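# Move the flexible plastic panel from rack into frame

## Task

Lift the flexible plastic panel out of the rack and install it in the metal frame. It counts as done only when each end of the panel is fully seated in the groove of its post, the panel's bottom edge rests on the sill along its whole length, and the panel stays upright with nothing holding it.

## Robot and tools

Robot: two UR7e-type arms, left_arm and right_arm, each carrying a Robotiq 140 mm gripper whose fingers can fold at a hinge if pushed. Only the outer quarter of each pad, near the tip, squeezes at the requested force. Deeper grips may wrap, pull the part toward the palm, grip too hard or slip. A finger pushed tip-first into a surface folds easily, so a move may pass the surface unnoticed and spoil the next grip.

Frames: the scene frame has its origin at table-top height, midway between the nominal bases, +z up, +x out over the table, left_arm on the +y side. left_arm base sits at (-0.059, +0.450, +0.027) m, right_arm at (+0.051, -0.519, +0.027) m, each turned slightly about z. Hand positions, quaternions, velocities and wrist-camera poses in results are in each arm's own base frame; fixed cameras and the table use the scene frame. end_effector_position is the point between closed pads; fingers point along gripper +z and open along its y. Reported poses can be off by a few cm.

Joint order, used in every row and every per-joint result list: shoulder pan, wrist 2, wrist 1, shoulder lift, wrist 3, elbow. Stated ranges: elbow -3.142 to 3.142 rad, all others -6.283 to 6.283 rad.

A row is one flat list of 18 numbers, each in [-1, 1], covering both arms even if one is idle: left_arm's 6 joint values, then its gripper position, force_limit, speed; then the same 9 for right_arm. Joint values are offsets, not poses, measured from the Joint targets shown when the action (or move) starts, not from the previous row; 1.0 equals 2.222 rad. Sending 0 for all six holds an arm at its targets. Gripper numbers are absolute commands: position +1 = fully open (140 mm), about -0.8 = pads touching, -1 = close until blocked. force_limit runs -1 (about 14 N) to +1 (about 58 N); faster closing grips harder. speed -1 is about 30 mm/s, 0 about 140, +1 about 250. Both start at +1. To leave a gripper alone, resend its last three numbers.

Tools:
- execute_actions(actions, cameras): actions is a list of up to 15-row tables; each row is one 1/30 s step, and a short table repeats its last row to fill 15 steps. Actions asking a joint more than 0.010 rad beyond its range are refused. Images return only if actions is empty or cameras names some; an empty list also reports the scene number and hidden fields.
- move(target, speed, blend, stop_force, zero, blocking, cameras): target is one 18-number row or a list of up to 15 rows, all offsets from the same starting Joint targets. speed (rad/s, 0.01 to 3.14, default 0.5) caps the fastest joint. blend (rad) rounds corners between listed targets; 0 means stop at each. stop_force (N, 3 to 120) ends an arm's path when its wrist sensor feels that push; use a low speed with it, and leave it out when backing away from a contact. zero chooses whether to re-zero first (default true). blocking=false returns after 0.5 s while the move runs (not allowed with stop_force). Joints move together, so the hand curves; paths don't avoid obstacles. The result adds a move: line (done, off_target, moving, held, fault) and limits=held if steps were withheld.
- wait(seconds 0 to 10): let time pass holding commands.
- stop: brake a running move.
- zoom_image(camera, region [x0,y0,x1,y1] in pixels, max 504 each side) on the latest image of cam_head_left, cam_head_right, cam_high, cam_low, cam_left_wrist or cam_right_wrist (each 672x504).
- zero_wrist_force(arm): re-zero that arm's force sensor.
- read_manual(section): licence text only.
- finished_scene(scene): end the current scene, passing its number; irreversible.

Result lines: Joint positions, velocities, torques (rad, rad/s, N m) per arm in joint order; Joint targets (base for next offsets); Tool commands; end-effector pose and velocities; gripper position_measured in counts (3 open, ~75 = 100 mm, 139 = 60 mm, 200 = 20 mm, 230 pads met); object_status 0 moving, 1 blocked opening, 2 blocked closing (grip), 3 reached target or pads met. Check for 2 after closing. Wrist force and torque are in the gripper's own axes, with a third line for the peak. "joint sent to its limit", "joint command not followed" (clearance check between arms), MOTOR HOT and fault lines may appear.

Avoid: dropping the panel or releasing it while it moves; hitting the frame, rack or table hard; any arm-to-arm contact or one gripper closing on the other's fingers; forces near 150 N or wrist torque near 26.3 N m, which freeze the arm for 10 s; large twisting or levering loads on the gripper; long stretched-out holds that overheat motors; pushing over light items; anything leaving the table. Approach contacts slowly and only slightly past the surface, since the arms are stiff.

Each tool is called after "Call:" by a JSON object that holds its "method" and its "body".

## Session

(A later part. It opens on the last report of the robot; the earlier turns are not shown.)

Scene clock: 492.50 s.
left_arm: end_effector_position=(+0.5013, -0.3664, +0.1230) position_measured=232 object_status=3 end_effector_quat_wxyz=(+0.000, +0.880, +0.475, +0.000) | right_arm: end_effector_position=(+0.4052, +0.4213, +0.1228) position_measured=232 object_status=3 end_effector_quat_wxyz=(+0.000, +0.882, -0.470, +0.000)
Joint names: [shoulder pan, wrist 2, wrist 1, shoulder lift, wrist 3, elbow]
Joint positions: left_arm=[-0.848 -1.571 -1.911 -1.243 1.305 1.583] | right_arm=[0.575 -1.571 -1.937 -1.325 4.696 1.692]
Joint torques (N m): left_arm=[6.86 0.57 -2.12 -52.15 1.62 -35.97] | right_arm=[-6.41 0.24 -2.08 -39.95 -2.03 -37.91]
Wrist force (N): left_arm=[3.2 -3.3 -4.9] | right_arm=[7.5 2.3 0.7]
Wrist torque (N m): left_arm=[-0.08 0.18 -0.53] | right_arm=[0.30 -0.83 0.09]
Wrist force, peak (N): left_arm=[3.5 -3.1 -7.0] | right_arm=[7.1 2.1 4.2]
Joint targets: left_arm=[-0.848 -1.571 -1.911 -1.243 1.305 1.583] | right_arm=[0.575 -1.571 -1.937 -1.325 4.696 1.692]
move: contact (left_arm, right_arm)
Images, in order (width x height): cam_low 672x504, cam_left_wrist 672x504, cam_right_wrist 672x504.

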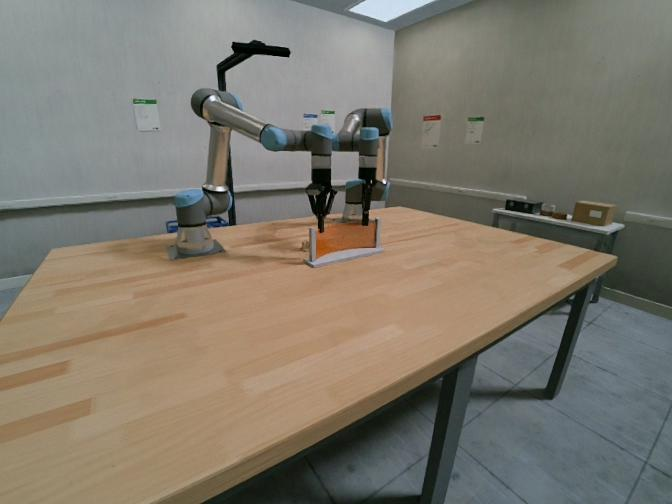

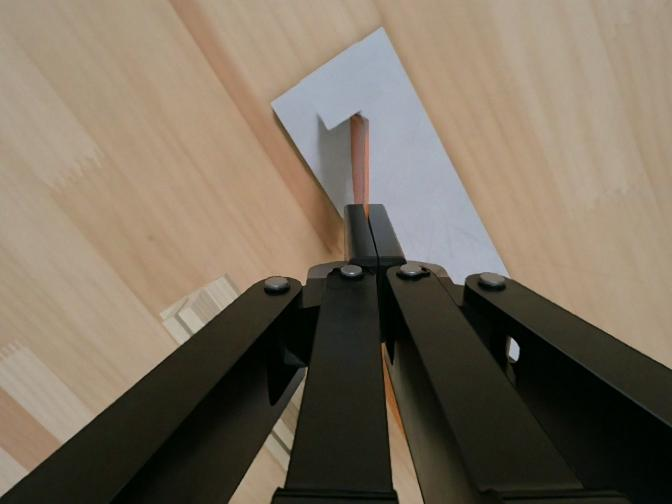

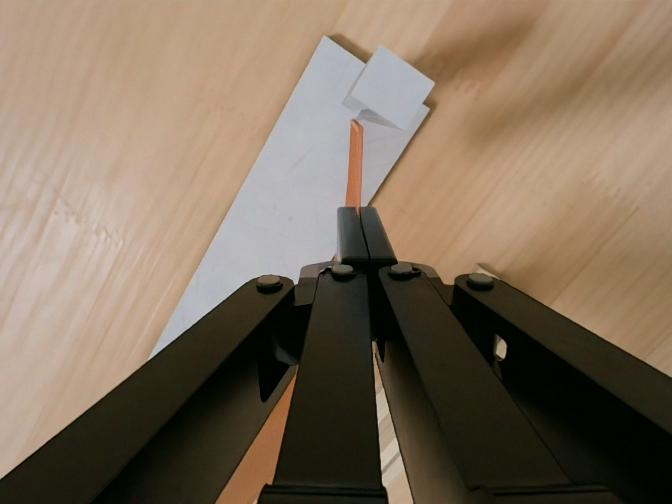

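Call:
{"method": "move", "body": {"target": [-0.004028, 0.005410, -0.005641, -0.006016, -0.004028, 0.006572, -1, 1, -1, -0.000656, 0, 0.002839, -0.000829, -0.000656, -0.002011, -1, 1, -1], "speed": 0.03, "cameras": ["cam_left_wrist", "cam_right_wrist"]}}

Call:
{"method": "zoom_image", "body": {"camera": "cam_left_wrist", "region": [300, 60, 420, 180]}}

Call:
{"method": "zoom_image", "body": {"camera": "cam_right_wrist", "region": [310, 60, 430, 180]}}

Scene clock: 533.90 s.
left_arm: end_effector_position=(+0.4995, -0.3668, +0.1255) position_measured=232 object_status=3 end_effector_quat_wxyz=(+0.004, +0.880, +0.475, +0.007) | right_arm: end_effector_position=(+0.4059, +0.4208, +0.1253) position_measured=232 object_status=3 end_effector_quat_wxyz=(+0.000, +0.882, -0.470, +0.000)
Joint names: [shoulder pan, wrist 2, wrist 1, shoulder lift, wrist 3, elbow]
Joint positions: left_arm=[-0.856 -1.559 -1.923 -1.256 1.296 1.597] | right_arm=[0.574 -1.571 -1.931 -1.326 4.695 1.687]
Joint torques (N m): left_arm=[-9.85 1.1 -4.71 -53.42 -1.21 -12.33] | right_arm=[-8.04 0.23 -2.35 -40.93 -2.08 -39.25]
Wrist force (N): left_arm=[2.1 -2.9 -2.4] | right_arm=[6.7 2.2 4.1]
Wrist torque (N m): left_arm=[-0.01 0.25 -0.45] | right_arm=[0.31 -0.75 0.09]
Wrist force, peak (N): left_arm=[3.3 -3.3 -5.3] | right_arm=[7.3 2.2 4.2]
Joint targets: left_arm=[-0.857 -1.559 -1.924 -1.256 1.296 1.597] | right_arm=[0.574 -1.571 -1.931 -1.327 4.695 1.687]
move: done
Images, in order (width x height): cam_left_wrist 672x504, cam_right_wrist 672x504.

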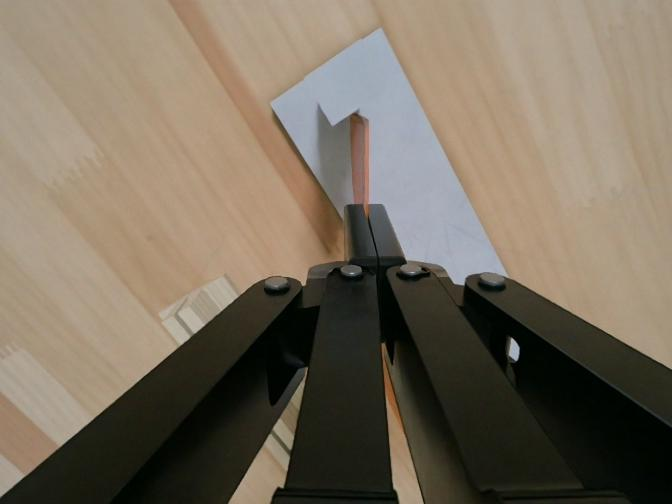

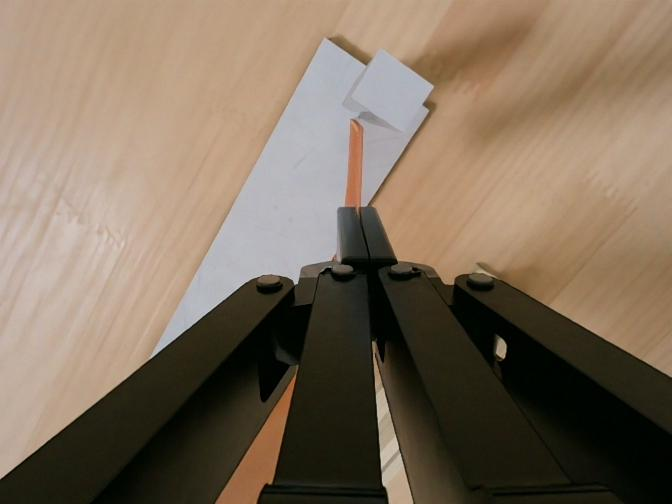

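Scaled by 4.200 from the camera's 672x504 image, which has a finer 960x720 frame.

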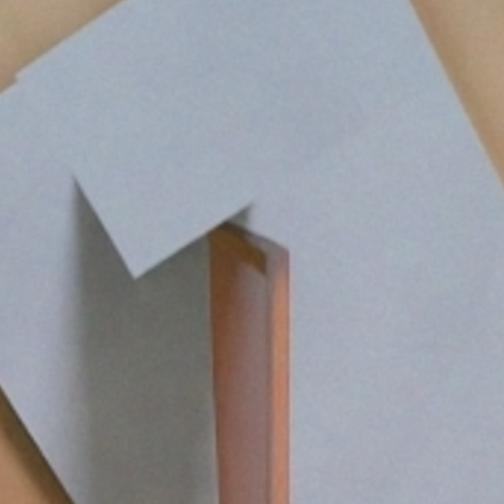

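Scaled by 4.200 from the camera's 672x504 image, which has a finer 960x720 frame.

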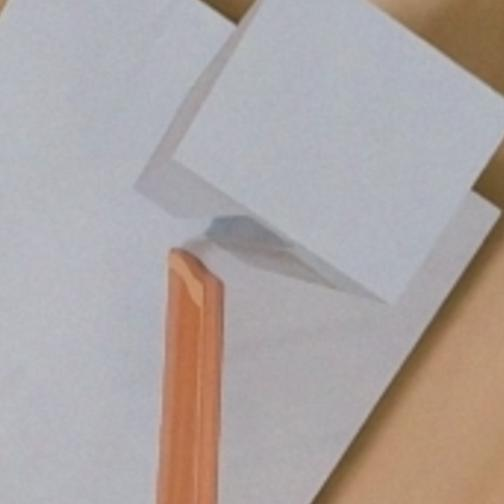

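Call:
{"method": "execute_actions", "body": {"actions": [], "cameras": ["cam_left_wrist", "cam_right_wrist", "cam_low", "cam_high"]}}

Scene clock: 568.57 s.
left_arm: end_effector_position=(+0.4995, -0.3669, +0.1255) position_measured=232 object_status=3 end_effector_quat_wxyz=(+0.004, +0.880, +0.475, +0.007) | right_arm: end_effector_position=(+0.4060, +0.4208, +0.1253) position_measured=232 object_status=3 end_effector_quat_wxyz=(+0.000, +0.882, -0.470, +0.000)
Joint names: [shoulder pan, wrist 2, wrist 1, shoulder lift, wrist 3, elbow]
Joint positions: left_arm=[-0.857 -1.559 -1.924 -1.256 1.296 1.597] | right_arm=[0.574 -1.571 -1.931 -1.327 4.695 1.687]
Joint velocities: within noise
Joint torques (N m): left_arm=[-9.72 1.25 -4.55 -53.32 -1.28 -12.74] | right_arm=[-8.2 0.26 -2.14 -41.75 -1.96 -39.04]
Wrist force (N): left_arm=[2.1 -2.9 -2.1] | right_arm=[7.0 2.4 4.5]
Wrist torque (N m): left_arm=[-0.04 0.21 -0.45] | right_arm=[0.34 -0.77 0.09]
Wrist force, peak (N): left_arm=[2.0 -3.0 -2.7] | right_arm=[7.2 2.1 4.5]
Joint targets: left_arm=[-0.857 -1.559 -1.924 -1.256 1.296 1.597] | right_arm=[0.574 -1.571 -1.931 -1.327 4.695 1.687]
Tool commands: left_gripper/position=-1.0 left_gripper/force_limit=+1.0 left_gripper/speed=-1.0 right_gripper/position=-1.0 right_gripper/force_limit=+1.0 right_gripper/speed=-1.0
Images, in order (width x height): cam_high 672x504, cam_low 672x504, cam_left_wrist 672x504, cam_right_wrist 672x504.

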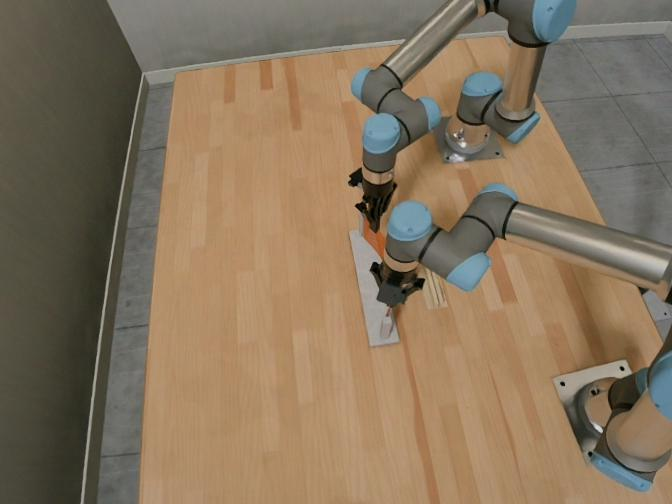

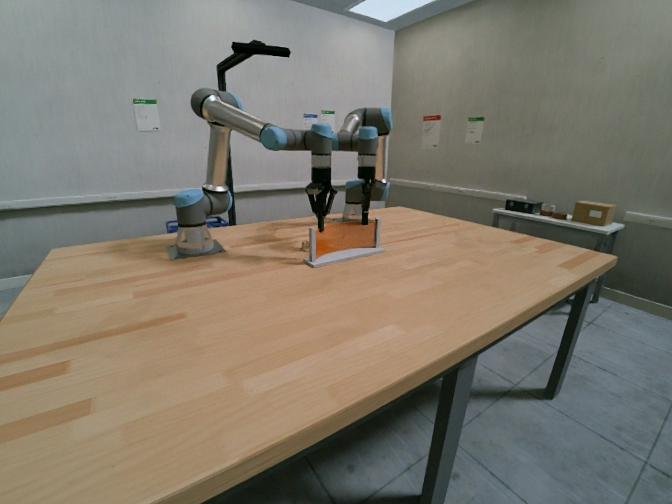

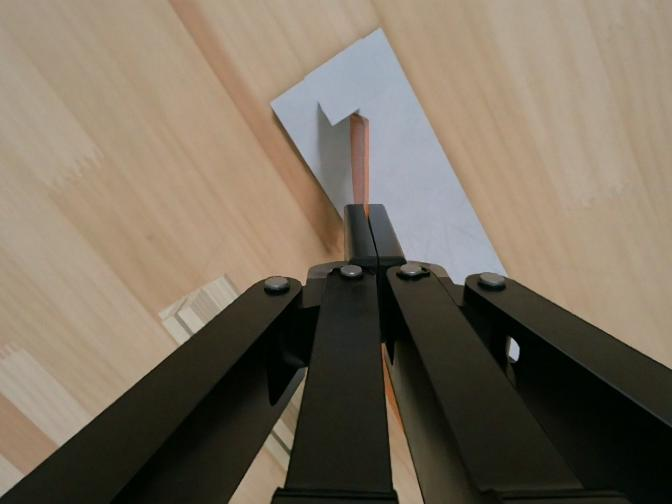

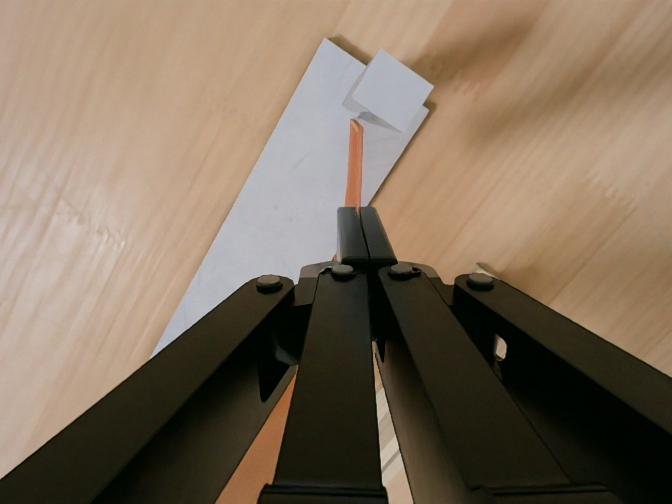

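Call:
{"method": "zoom_image", "body": {"camera": "cam_left_wrist", "region": [290, 60, 430, 220]}}

Call:
{"method": "zoom_image", "body": {"camera": "cam_right_wrist", "region": [300, 40, 440, 210]}}

Scaled by 3.150 from the camera's 672x504 image, which has a finer 960x720 frame.

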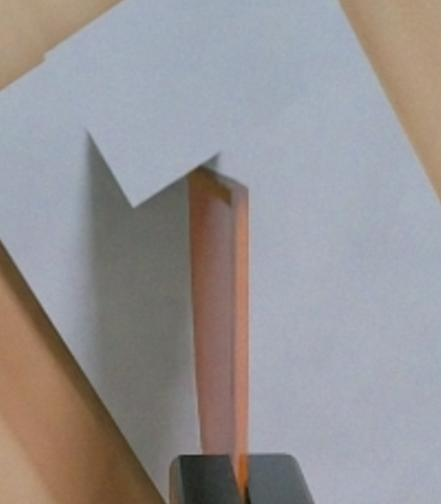

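Scaled by 2.965 from the camera's 672x504 image, which has a finer 960x720 frame.

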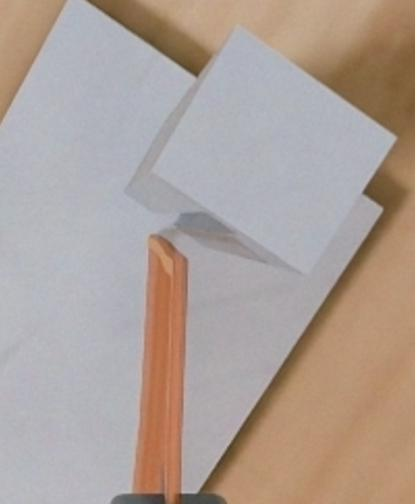

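Call:
{"method": "move", "body": {"target": [0.0037298, 0, 0.00088555, 0.0024875, -0.0412747, -0.003373, -1, 1, -1, -0.0030388, 0, 0.00024989, 0.0008941, 0.0419657, -0.001144, -1, 1, -1], "speed": 0.1, "cameras": ["cam_left_wrist", "cam_right_wrist"]}}

Scene clock: 592.77 s.
left_arm: end_effector_position=(+0.5041, -0.3646, +0.1255) position_measured=232 object_status=3 end_effector_quat_wxyz=(+0.005, +0.855, +0.518, +0.007) | right_arm: end_effector_position=(+0.4095, +0.4186, +0.1253) position_measured=232 object_status=3 end_effector_quat_wxyz=(+0.000, +0.858, -0.514, +0.000)
Joint names: [shoulder pan, wrist 2, wrist 1, shoulder lift, wrist 3, elbow]
Joint positions: left_arm=[-0.848 -1.559 -1.922 -1.251 1.204 1.59] | right_arm=[0.567 -1.571 -1.93 -1.325 4.788 1.685]
Joint torques (N m): left_arm=[9.84 0.51 -1.96 -30.14 -1.54 -37] | right_arm=[-8.5 0.19 -1.89 -28.84 1.57 -39.39]
Wrist force (N): left_arm=[1.0 -2.2 -2.5] | right_arm=[5.8 1.3 4.2]
Wrist torque (N m): left_arm=[-0.08 0.17 -0.41] | right_arm=[0.36 -0.83 -0.05]
Wrist force, peak (N): left_arm=[2.4 -3.1 -2.6] | right_arm=[7.1 2.4 4.6]
Joint targets: left_arm=[-0.848 -1.559 -1.922 -1.251 1.204 1.590] | right_arm=[0.567 -1.571 -1.930 -1.325 4.788 1.685]
move: done
Images, in order (width x height): cam_left_wrist 672x504, cam_right_wrist 672x504.

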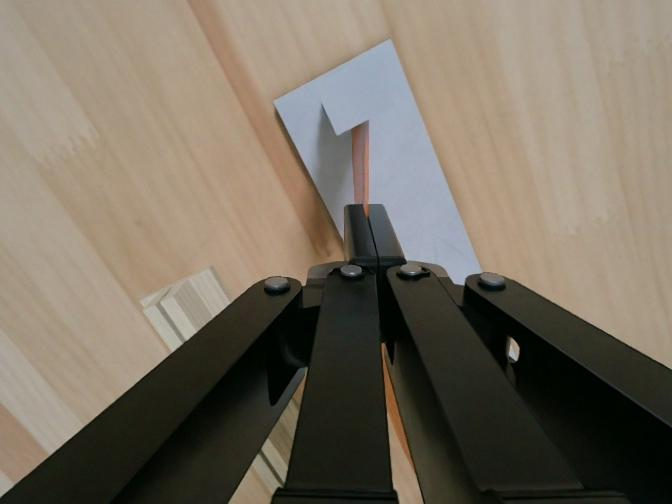

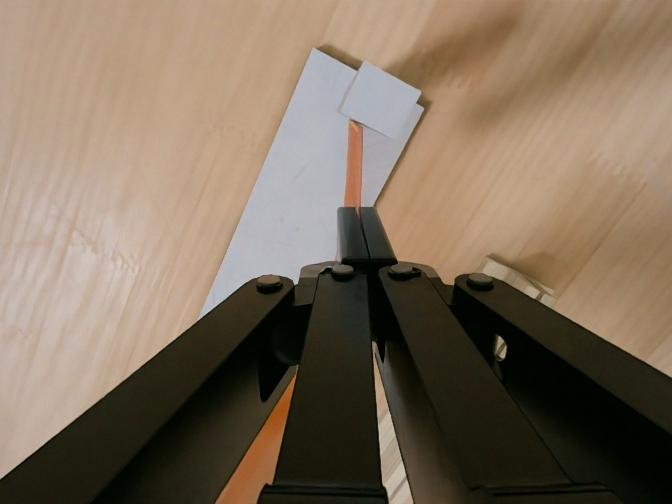

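Call:
{"method": "zoom_image", "body": {"camera": "cam_left_wrist", "region": [310, 80, 410, 210]}}

Call:
{"method": "zoom_image", "body": {"camera": "cam_right_wrist", "region": [310, 50, 440, 210]}}

Scaled by 3.877 from the camera's 672x504 image, which has a finer 960x720 frame.

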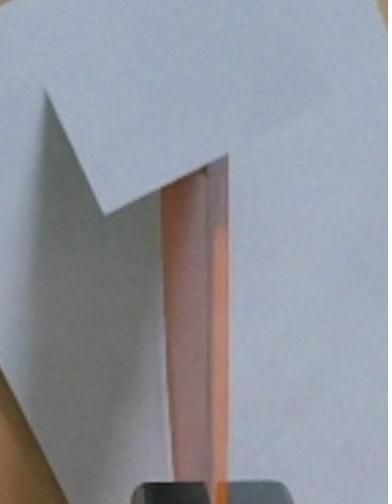

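Scaled by 3.150 from the camera's 672x504 image, which has a finer 960x720 frame.

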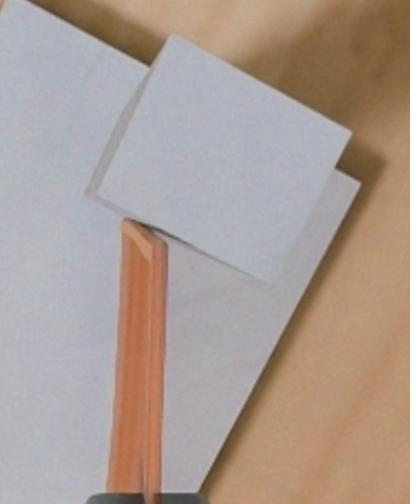

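Call:
{"method": "zoom_image", "body": {"camera": "cam_right_wrist", "region": [335, 100, 405, 160]}}

Call:
{"method": "zoom_image", "body": {"camera": "cam_left_wrist", "region": [325, 90, 395, 150]}}

Scaled by 7.200 from the camera's 672x504 image, which has a finer 960x720 frame.

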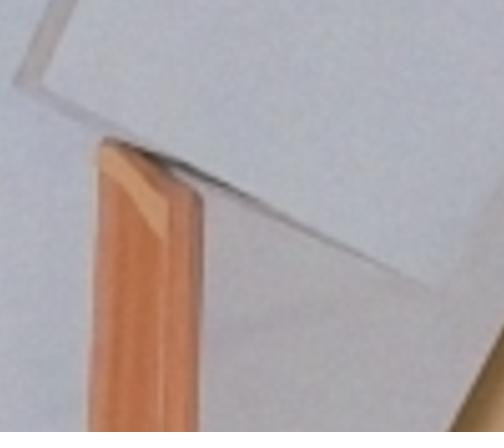

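Scaled by 7.200 from the camera's 672x504 image, which has a finer 960x720 frame.

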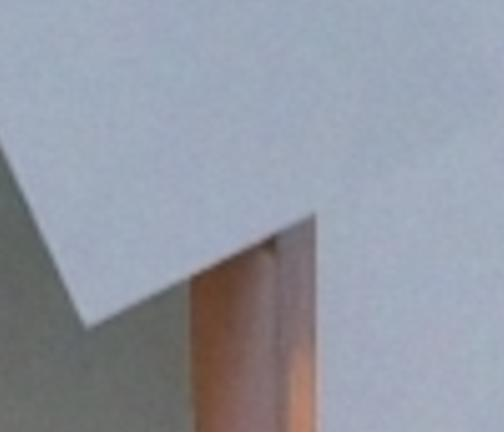

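Call:
{"method": "move", "body": {"target": [0.0015453, 0, 0.00048983, 0.0013561, -0.020957, -0.001846, -1, 1, -1, 0.00014316, -0.00271, -0.0066231, -0.0024237, 0.0226454, 0.0043754, -1, 1, -1], "speed": 0.08, "cameras": ["cam_left_wrist", "cam_right_wrist"]}}

Scene clock: 637.47 s.
left_arm: end_effector_position=(+0.5063, -0.3639, +0.1255) position_measured=232 object_status=3 end_effector_quat_wxyz=(+0.005, +0.842, +0.539, +0.007) | right_arm: end_effector_position=(+0.4107, +0.4173, +0.1254) position_measured=232 object_status=3 end_effector_quat_wxyz=(-0.003, +0.845, -0.535, +0.005)
Joint names: [shoulder pan, wrist 2, wrist 1, shoulder lift, wrist 3, elbow]
Joint positions: left_arm=[-0.845 -1.559 -1.921 -1.248 1.158 1.586] | right_arm=[0.567 -1.577 -1.945 -1.33 4.838 1.694]
Joint torques (N m): left_arm=[10.53 -1.03 -1.58 -29.48 -1.1 -36.56] | right_arm=[10.16 -2.06 -5.12 -42.09 1.78 -12.93]
Wrist force (N): left_arm=[-0.8 -1.8 -1.9] | right_arm=[4.8 0.8 3.9]
Wrist torque (N m): left_arm=[-0.12 0.30 -0.40] | right_arm=[0.38 -0.90 -0.07]
Wrist force, peak (N): left_arm=[0.9 -2.3 -2.8] | right_arm=[6.0 1.2 4.5]
Joint targets: left_arm=[-0.845 -1.559 -1.921 -1.248 1.158 1.586] | right_arm=[0.567 -1.577 -1.945 -1.330 4.838 1.694]
move: done
Images, in order (width x height): cam_left_wrist 672x504, cam_right_wrist 672x504.

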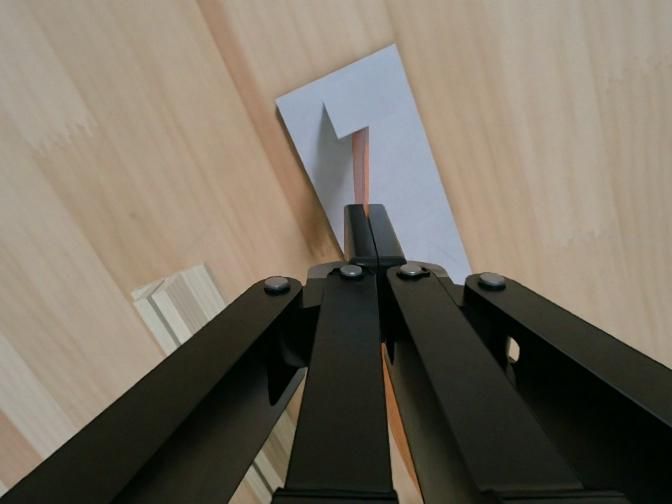

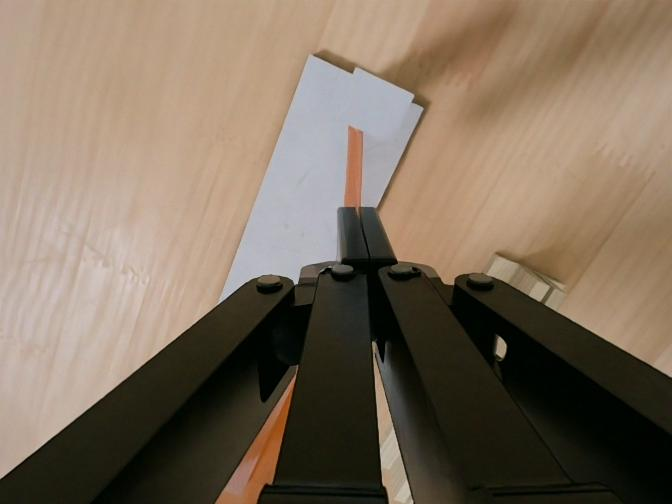

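Call:
{"method": "zoom_image", "body": {"camera": "cam_right_wrist", "region": [325, 100, 425, 170]}}

Call:
{"method": "zoom_image", "body": {"camera": "cam_left_wrist", "region": [310, 95, 410, 165]}}

Scaled by 5.040 from the camera's 672x504 image, which has a finer 960x720 frame.

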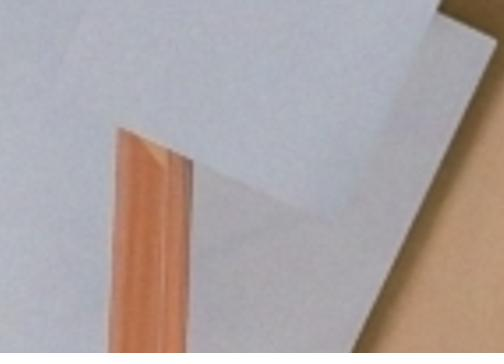

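Scaled by 5.040 from the camera's 672x504 image, which has a finer 960x720 frame.

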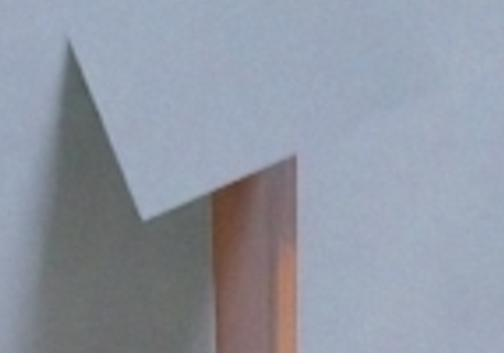

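Call:
{"method": "move", "body": {"target": [0.0046669, -0.0022904, 0.0045157, 0.0048578, -0.0403376, -0.0072105, -1, 1, -1, -0.0034122, 0.00056458, 0.0020547, 0.002953, 0.0415923, -0.0040344, -1, 1, -1], "speed": 0.08, "cameras": ["cam_left_wrist", "cam_right_wrist"]}}

Scene clock: 668.47 s.
left_arm: end_effector_position=(+0.5112, -0.3623, +0.1255) position_measured=232 object_status=3 end_effector_quat_wxyz=(+0.003, +0.814, +0.581, +0.004) | right_arm: end_effector_position=(+0.4157, +0.4158, +0.1253) position_measured=232 object_status=3 end_effector_quat_wxyz=(-0.003, +0.817, -0.577, +0.004)
Joint names: [shoulder pan, wrist 2, wrist 1, shoulder lift, wrist 3, elbow]
Joint positions: left_arm=[-0.835 -1.564 -1.911 -1.237 1.068 1.57] | right_arm=[0.56 -1.576 -1.941 -1.323 4.93 1.685]
Joint torques (N m): left_arm=[11.53 -1.23 -1.37 -30.54 -1.04 -35.88] | right_arm=[-10.07 1.84 -1.39 -28.77 1.29 -38.41]
Wrist force (N): left_arm=[-2.9 -1.1 -2.2] | right_arm=[3.1 0.3 3.9]
Wrist torque (N m): left_arm=[-0.09 0.32 -0.36] | right_arm=[0.42 -0.98 -0.09]
Wrist force, peak (N): left_arm=[-2.8 -1.3 -2.4] | right_arm=[4.9 0.7 4.3]
Joint targets: left_arm=[-0.834 -1.564 -1.910 -1.237 1.068 1.570] | right_arm=[0.560 -1.576 -1.941 -1.323 4.931 1.685]
move: done
Images, in order (width x height): cam_left_wrist 672x504, cam_right_wrist 672x504.

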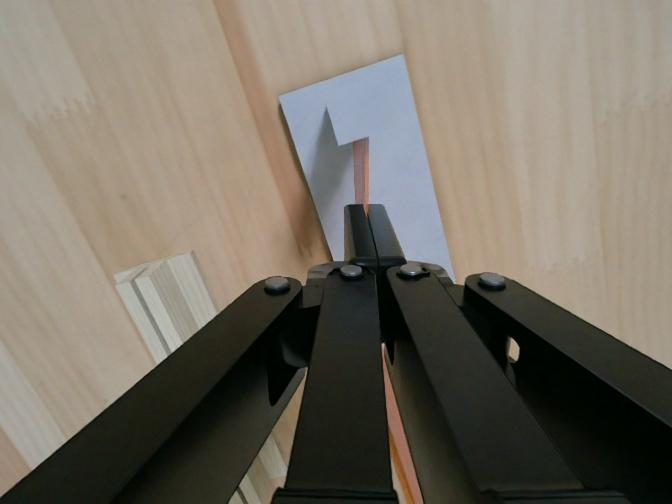

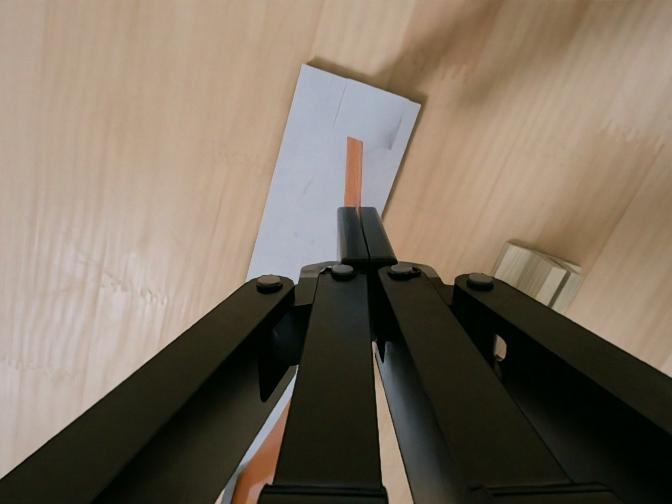

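Call:
{"method": "zoom_image", "body": {"camera": "cam_right_wrist", "region": [310, 80, 430, 210]}}

Call:
{"method": "zoom_image", "body": {"camera": "cam_left_wrist", "region": [310, 90, 410, 210]}}

Scaled by 3.877 from the camera's 672x504 image, which has a finer 960x720 frame.

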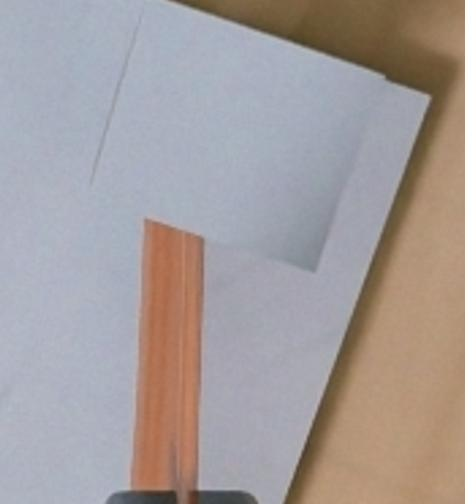

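Scaled by 4.200 from the camera's 672x504 image, which has a finer 960x720 frame.

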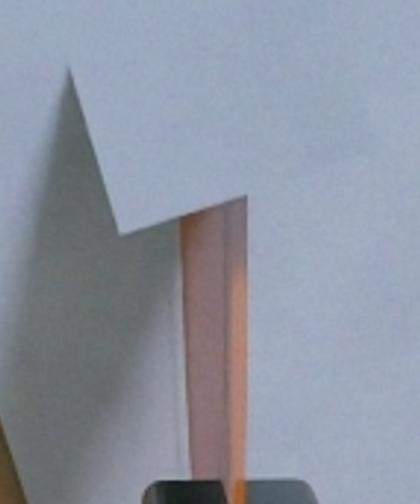

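Call:
{"method": "move", "body": {"target": [0.0054371, -0.0019436, 0.0047526, 0.0063192, -0.0620696, -0.0091973, -1, 1, -1, -0.0038976, 0.00044622, 0.0021628, 0.0041117, 0.0636092, -0.0054927, -1, 1, -1], "speed": 0.08, "stop_force": 20, "cameras": ["cam_left_wrist", "cam_right_wrist", "cam_low"]}}

Scene clock: 698.17 s.
left_arm: end_effector_position=(+0.5181, -0.3607, +0.1254) position_measured=232 object_status=3 end_effector_quat_wxyz=(+0.001, +0.768, +0.640, +0.001) | right_arm: end_effector_position=(+0.4222, +0.4143, +0.1253) position_measured=232 object_status=3 end_effector_quat_wxyz=(-0.002, +0.771, -0.636, +0.003)
Joint names: [shoulder pan, wrist 2, wrist 1, shoulder lift, wrist 3, elbow]
Joint positions: left_arm=[-0.822 -1.568 -1.9 -1.223 0.93 1.549] | right_arm=[0.551 -1.575 -1.936 -1.314 5.072 1.673]
Joint torques (N m): left_arm=[13.15 -0.3 -0.41 -29.75 -1.49 -34.83] | right_arm=[-11.03 0.8 -0.72 -28.78 1.74 -37.19]
Wrist force (N): left_arm=[-7.4 -0.8 -2.0] | right_arm=[-0.5 -0.3 3.9]
Wrist torque (N m): left_arm=[-0.13 0.32 -0.28] | right_arm=[0.43 -1.20 -0.16]
Wrist force, peak (N): left_arm=[-7.7 -1.0 -1.7] | right_arm=[3.4 0.3 4.2]
Joint targets: left_arm=[-0.822 -1.568 -1.900 -1.223 0.930 1.549] | right_arm=[0.551 -1.575 -1.936 -1.314 5.072 1.673]
move: done
Images, in order (width x height): cam_low 672x504, cam_left_wrist 672x504, cam_right_wrist 672x504.

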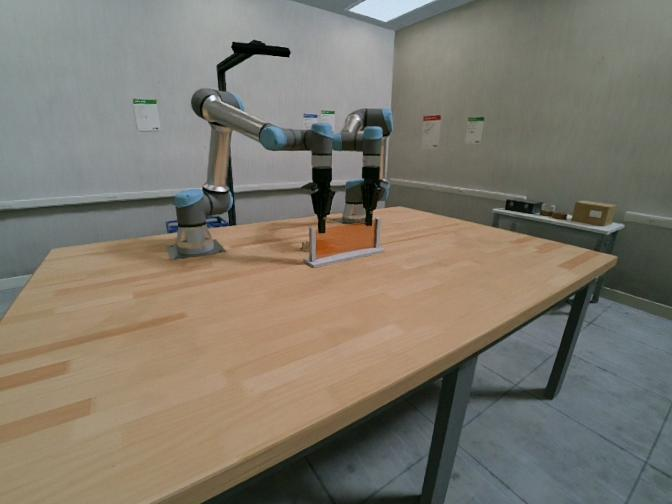

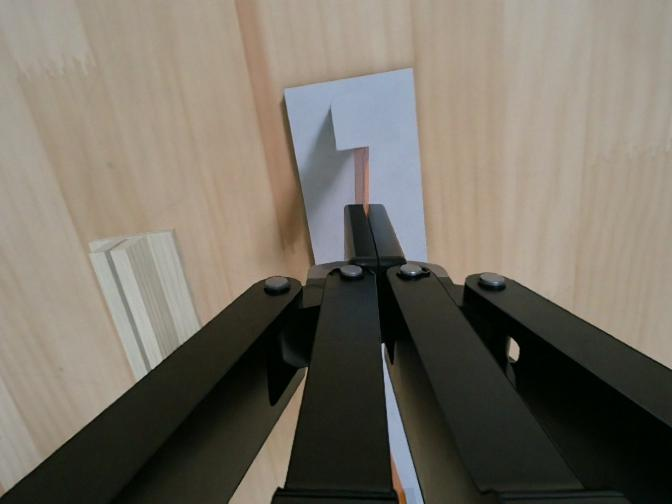

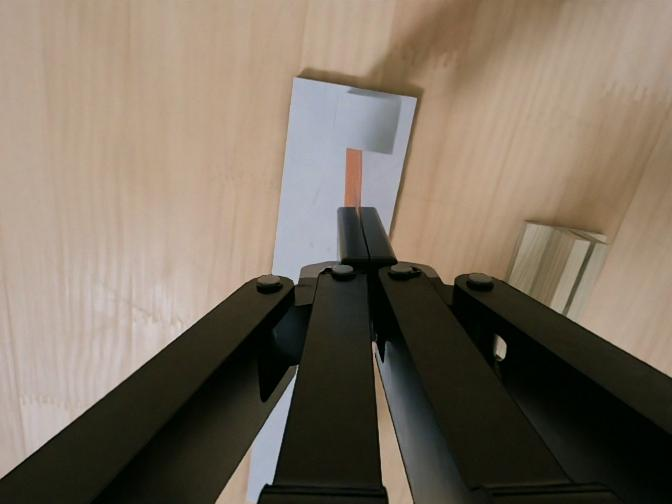

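Call:
{"method": "zoom_image", "body": {"camera": "cam_right_wrist", "region": [310, 80, 430, 210]}}

Call:
{"method": "zoom_image", "body": {"camera": "cam_left_wrist", "region": [310, 90, 410, 210]}}

Call:
{"method": "zoom_image", "body": {"camera": "cam_low", "region": [280, 190, 400, 280]}}

Scaled by 3.877 from the camera's 672x504 image, which has a finer 960x720 frame.

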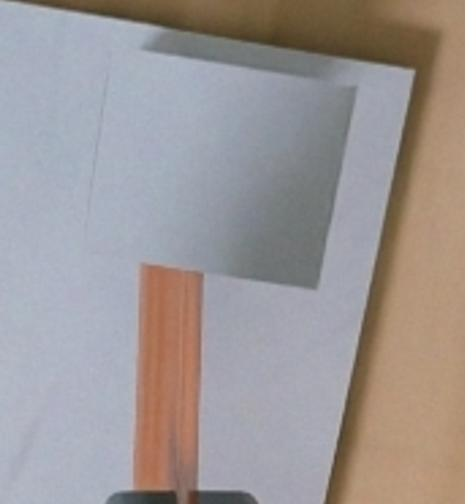

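Scaled by 4.200 from the camera's 672x504 image, which has a finer 960x720 frame.

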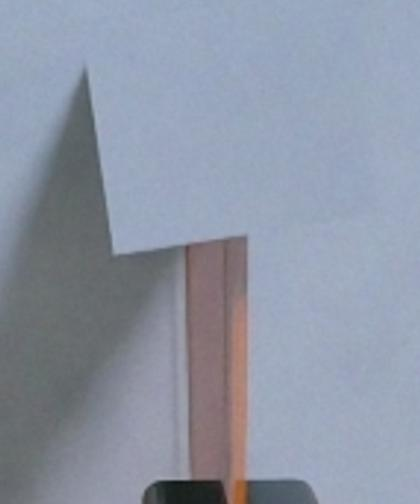

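Scaled by 4.200 from the camera's 672x504 image, which has a finer 960x720 frame.

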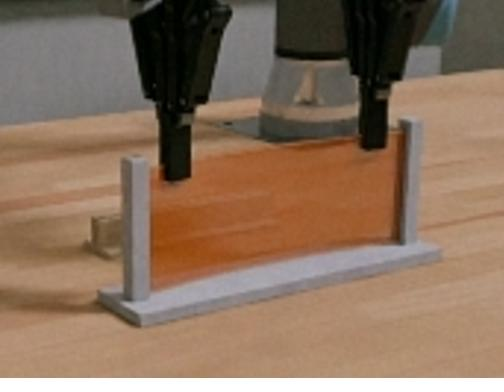

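Call:
{"method": "move", "body": {"target": [0.0022622, -0.00128, 0.0028663, 0.0032341, -0.029241, -0.0048347, -1, 1, -1, -0.0014314, 0.00043915, 0.0016369, 0.0021696, 0.0300718, -0.0030208, -1, 1, -1], "speed": 0.06, "stop_force": 20, "cameras": ["cam_left_wrist", "cam_right_wrist"]}}

Scene clock: 731.33 s.
left_arm: end_effector_position=(+0.5209, -0.3605, +0.1254) position_measured=232 object_status=3 end_effector_quat_wxyz=(+0.000, +0.745, +0.667, +0.000) | right_arm: end_effector_position=(+0.4248, +0.4141, +0.1253) position_measured=232 object_status=3 end_effector_quat_wxyz=(-0.002, +0.749, -0.663, +0.002)
Joint names: [shoulder pan, wrist 2, wrist 1, shoulder lift, wrist 3, elbow]
Joint positions: left_arm=[-0.817 -1.571 -1.894 -1.216 0.865 1.539] | right_arm=[0.548 -1.574 -1.932 -1.309 5.139 1.666]
Joint torques (N m): left_arm=[14.63 -0.29 -0.28 -30.95 -1.46 -34.42] | right_arm=[-11.26 0.65 -0.58 -28.9 1.76 -37.29]
Wrist force (N): left_arm=[-7.6 -1.3 -2.2] | right_arm=[-1.6 0.1 3.7]
Wrist torque (N m): left_arm=[-0.18 0.25 -0.23] | right_arm=[0.45 -1.13 -0.22]
Wrist force, peak (N): left_arm=[-7.9 -1.3 -2.2] | right_arm=[-1.2 0.2 4.2]
Joint targets: left_arm=[-0.817 -1.571 -1.894 -1.216 0.865 1.539] | right_arm=[0.548 -1.574 -1.932 -1.309 5.139 1.666]
move: done
Images, in order (width x height): cam_left_wrist 672x504, cam_right_wrist 672x504.

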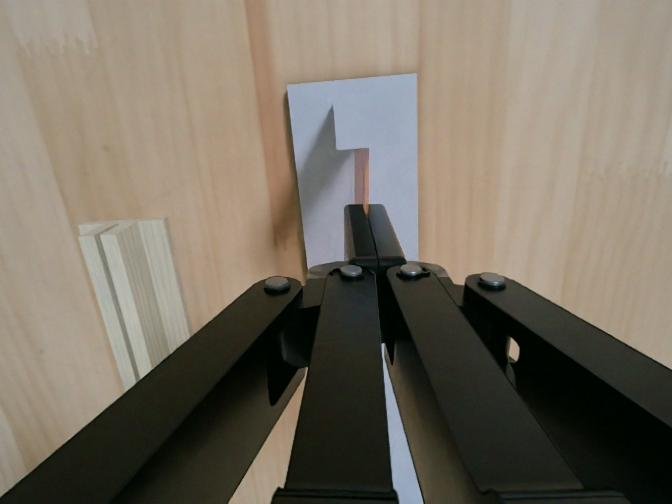

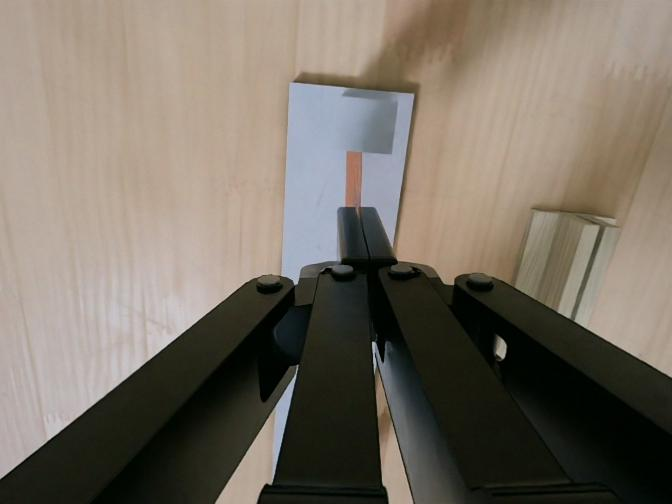

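Call:
{"method": "zoom_image", "body": {"camera": "cam_right_wrist", "region": [310, 80, 430, 210]}}

Call:
{"method": "zoom_image", "body": {"camera": "cam_left_wrist", "region": [310, 90, 410, 210]}}

Scaled by 3.877 from the camera's 672x504 image, which has a finer 960x720 frame.

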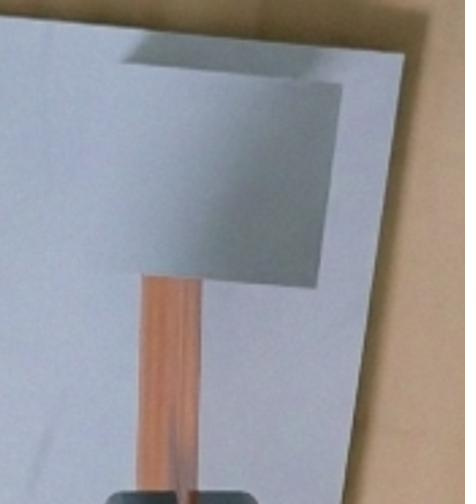

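Scaled by 4.200 from the camera's 672x504 image, which has a finer 960x720 frame.

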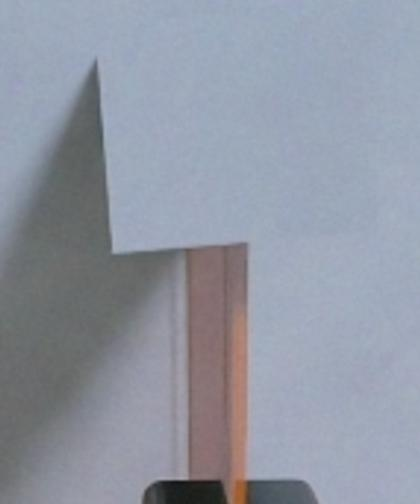

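Call:
{"method": "move", "body": {"target": [0.00094586, 0, 0.00057943, 0.0014595, -0.0170559, -0.0020389, -1, 1, -1, -0.00068434, 0, 0.00035689, 0.0011923, 0.0173175, -0.0015492, -1, 1, -1], "speed": 0.05, "stop_force": 20}}

Scene clock: 756.60 s.
left_arm: end_effector_position=(+0.5227, -0.3605, +0.1254) position_measured=232 object_status=3 end_effector_quat_wxyz=(+0.000, +0.732, +0.681, +0.000) end_effector_velocity=(+0.000, +0.000, -0.003) end_effector_angular_velocity=(+0.003, +0.004, +0.001) | right_arm: end_effector_position=(+0.4265, +0.4141, +0.1253) position_measured=232 object_status=3 end_effector_quat_wxyz=(-0.002, +0.735, -0.678, +0.002)
Joint names: [shoulder pan, wrist 2, wrist 1, shoulder lift, wrist 3, elbow]
Joint positions: left_arm=[-0.815 -1.571 -1.892 -1.213 0.827 1.534] | right_arm=[0.546 -1.574 -1.931 -1.307 5.177 1.663]
Joint velocities: left_arm=[0.001 -0.001 0.001 0.005 0 -0.001] | right_arm=[within noise]
Joint torques (N m): left_arm=[14.4 -0.17 -0.21 -30.58 -1.68 -34.07] | right_arm=[-12 0.45 -0.43 -28.85 1.71 -37.03]
Wrist force (N): left_arm=[-8.0 -1.3 -1.9] | right_arm=[-1.4 0.4 3.8]
Wrist torque (N m): left_arm=[-0.15 0.26 -0.20] | right_arm=[0.48 -1.24 -0.25]
Wrist force, peak (N): left_arm=[-8.3 -1.4 -2.2] | right_arm=[-1.5 0.2 4.4]
Joint targets: left_arm=[-0.815 -1.571 -1.892 -1.213 0.827 1.534] | right_arm=[0.546 -1.574 -1.931 -1.307 5.177 1.663]
move: done

Call:
{"method": "move", "body": {"target": [0, 0, -0.0030115, 0.00093614, 0, 0.0020754, -1, 1, -1, 0, 0, -0.003115, 0.0010378, 0, 0.0020772, -1, 1, -1], "speed": 0.012, "stop_force": 3, "cameras": ["cam_left_wrist", "cam_right_wrist", "cam_low", "cam_high"]}}

Scene clock: 762.40 s.
left_arm: end_effector_position=(+0.5227, -0.3605, +0.1228) position_measured=232 object_status=3 end_effector_quat_wxyz=(+0.000, +0.732, +0.681, +0.000) | right_arm: end_effector_position=(+0.4265, +0.4141, +0.1227) position_measured=232 object_status=3 end_effector_quat_wxyz=(-0.002, +0.735, -0.678, +0.002)
Joint names: [shoulder pan, wrist 2, wrist 1, shoulder lift, wrist 3, elbow]
Joint positions: left_arm=[-0.815 -1.571 -1.898 -1.211 0.827 1.538] | right_arm=[0.546 -1.574 -1.938 -1.305 5.177 1.667]
Joint torques (N m): left_arm=[13.7 0.31 0.23 -34.26 -1.54 -20.62] | right_arm=[-10.93 -0.04 -0.69 -33.1 1.67 -21.1]
Wrist force (N): left_arm=[-8.1 -1.5 -5.6] | right_arm=[-1.7 0.5 0.2]
Wrist torque (N m): left_arm=[-0.17 0.28 -0.19] | right_arm=[0.48 -1.16 -0.25]
Wrist force, peak (N): left_arm=[-8.2 -1.3 -6.1] | right_arm=[-1.5 0.3 4.3]
Joint targets: left_arm=[-0.815 -1.571 -1.898 -1.211 0.827 1.538] | right_arm=[0.546 -1.574 -1.938 -1.305 5.177 1.667]
move: contact (left_arm, right_arm)
Images, in order (width x height): cam_high 672x504, cam_low 672x504, cam_left_wrist 672x504, cam_right_wrist 672x504.

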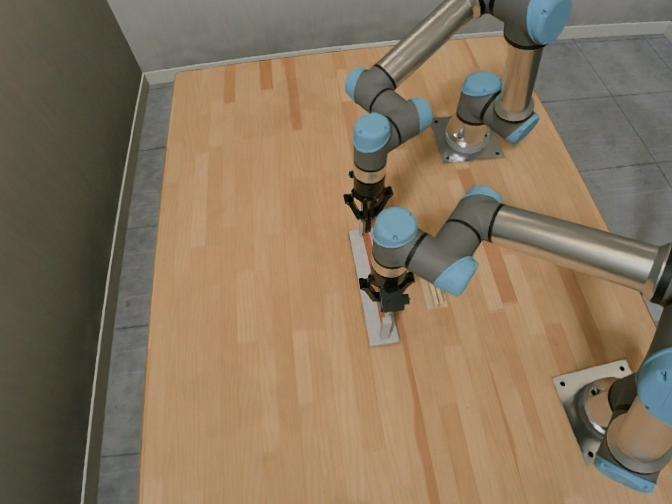

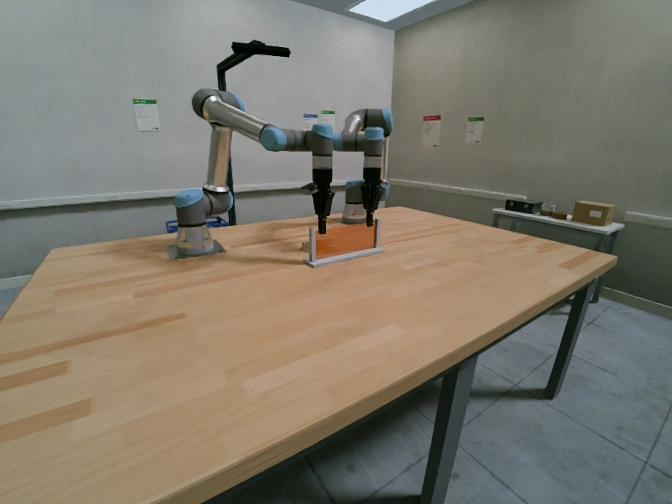

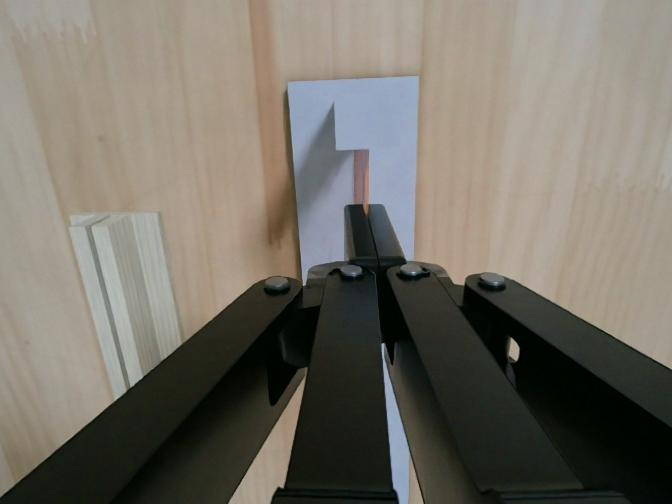

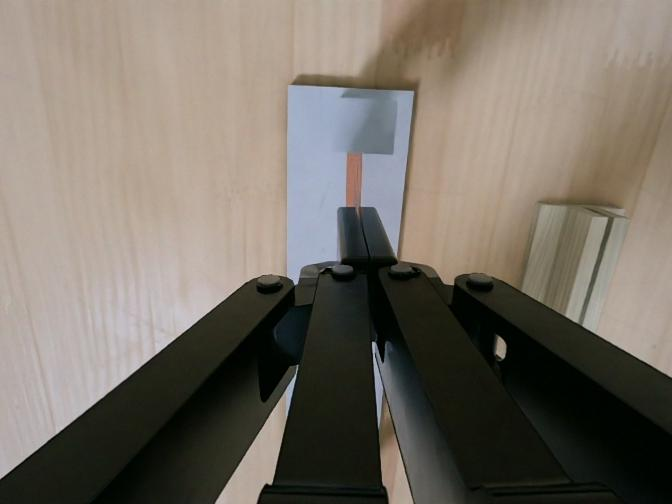

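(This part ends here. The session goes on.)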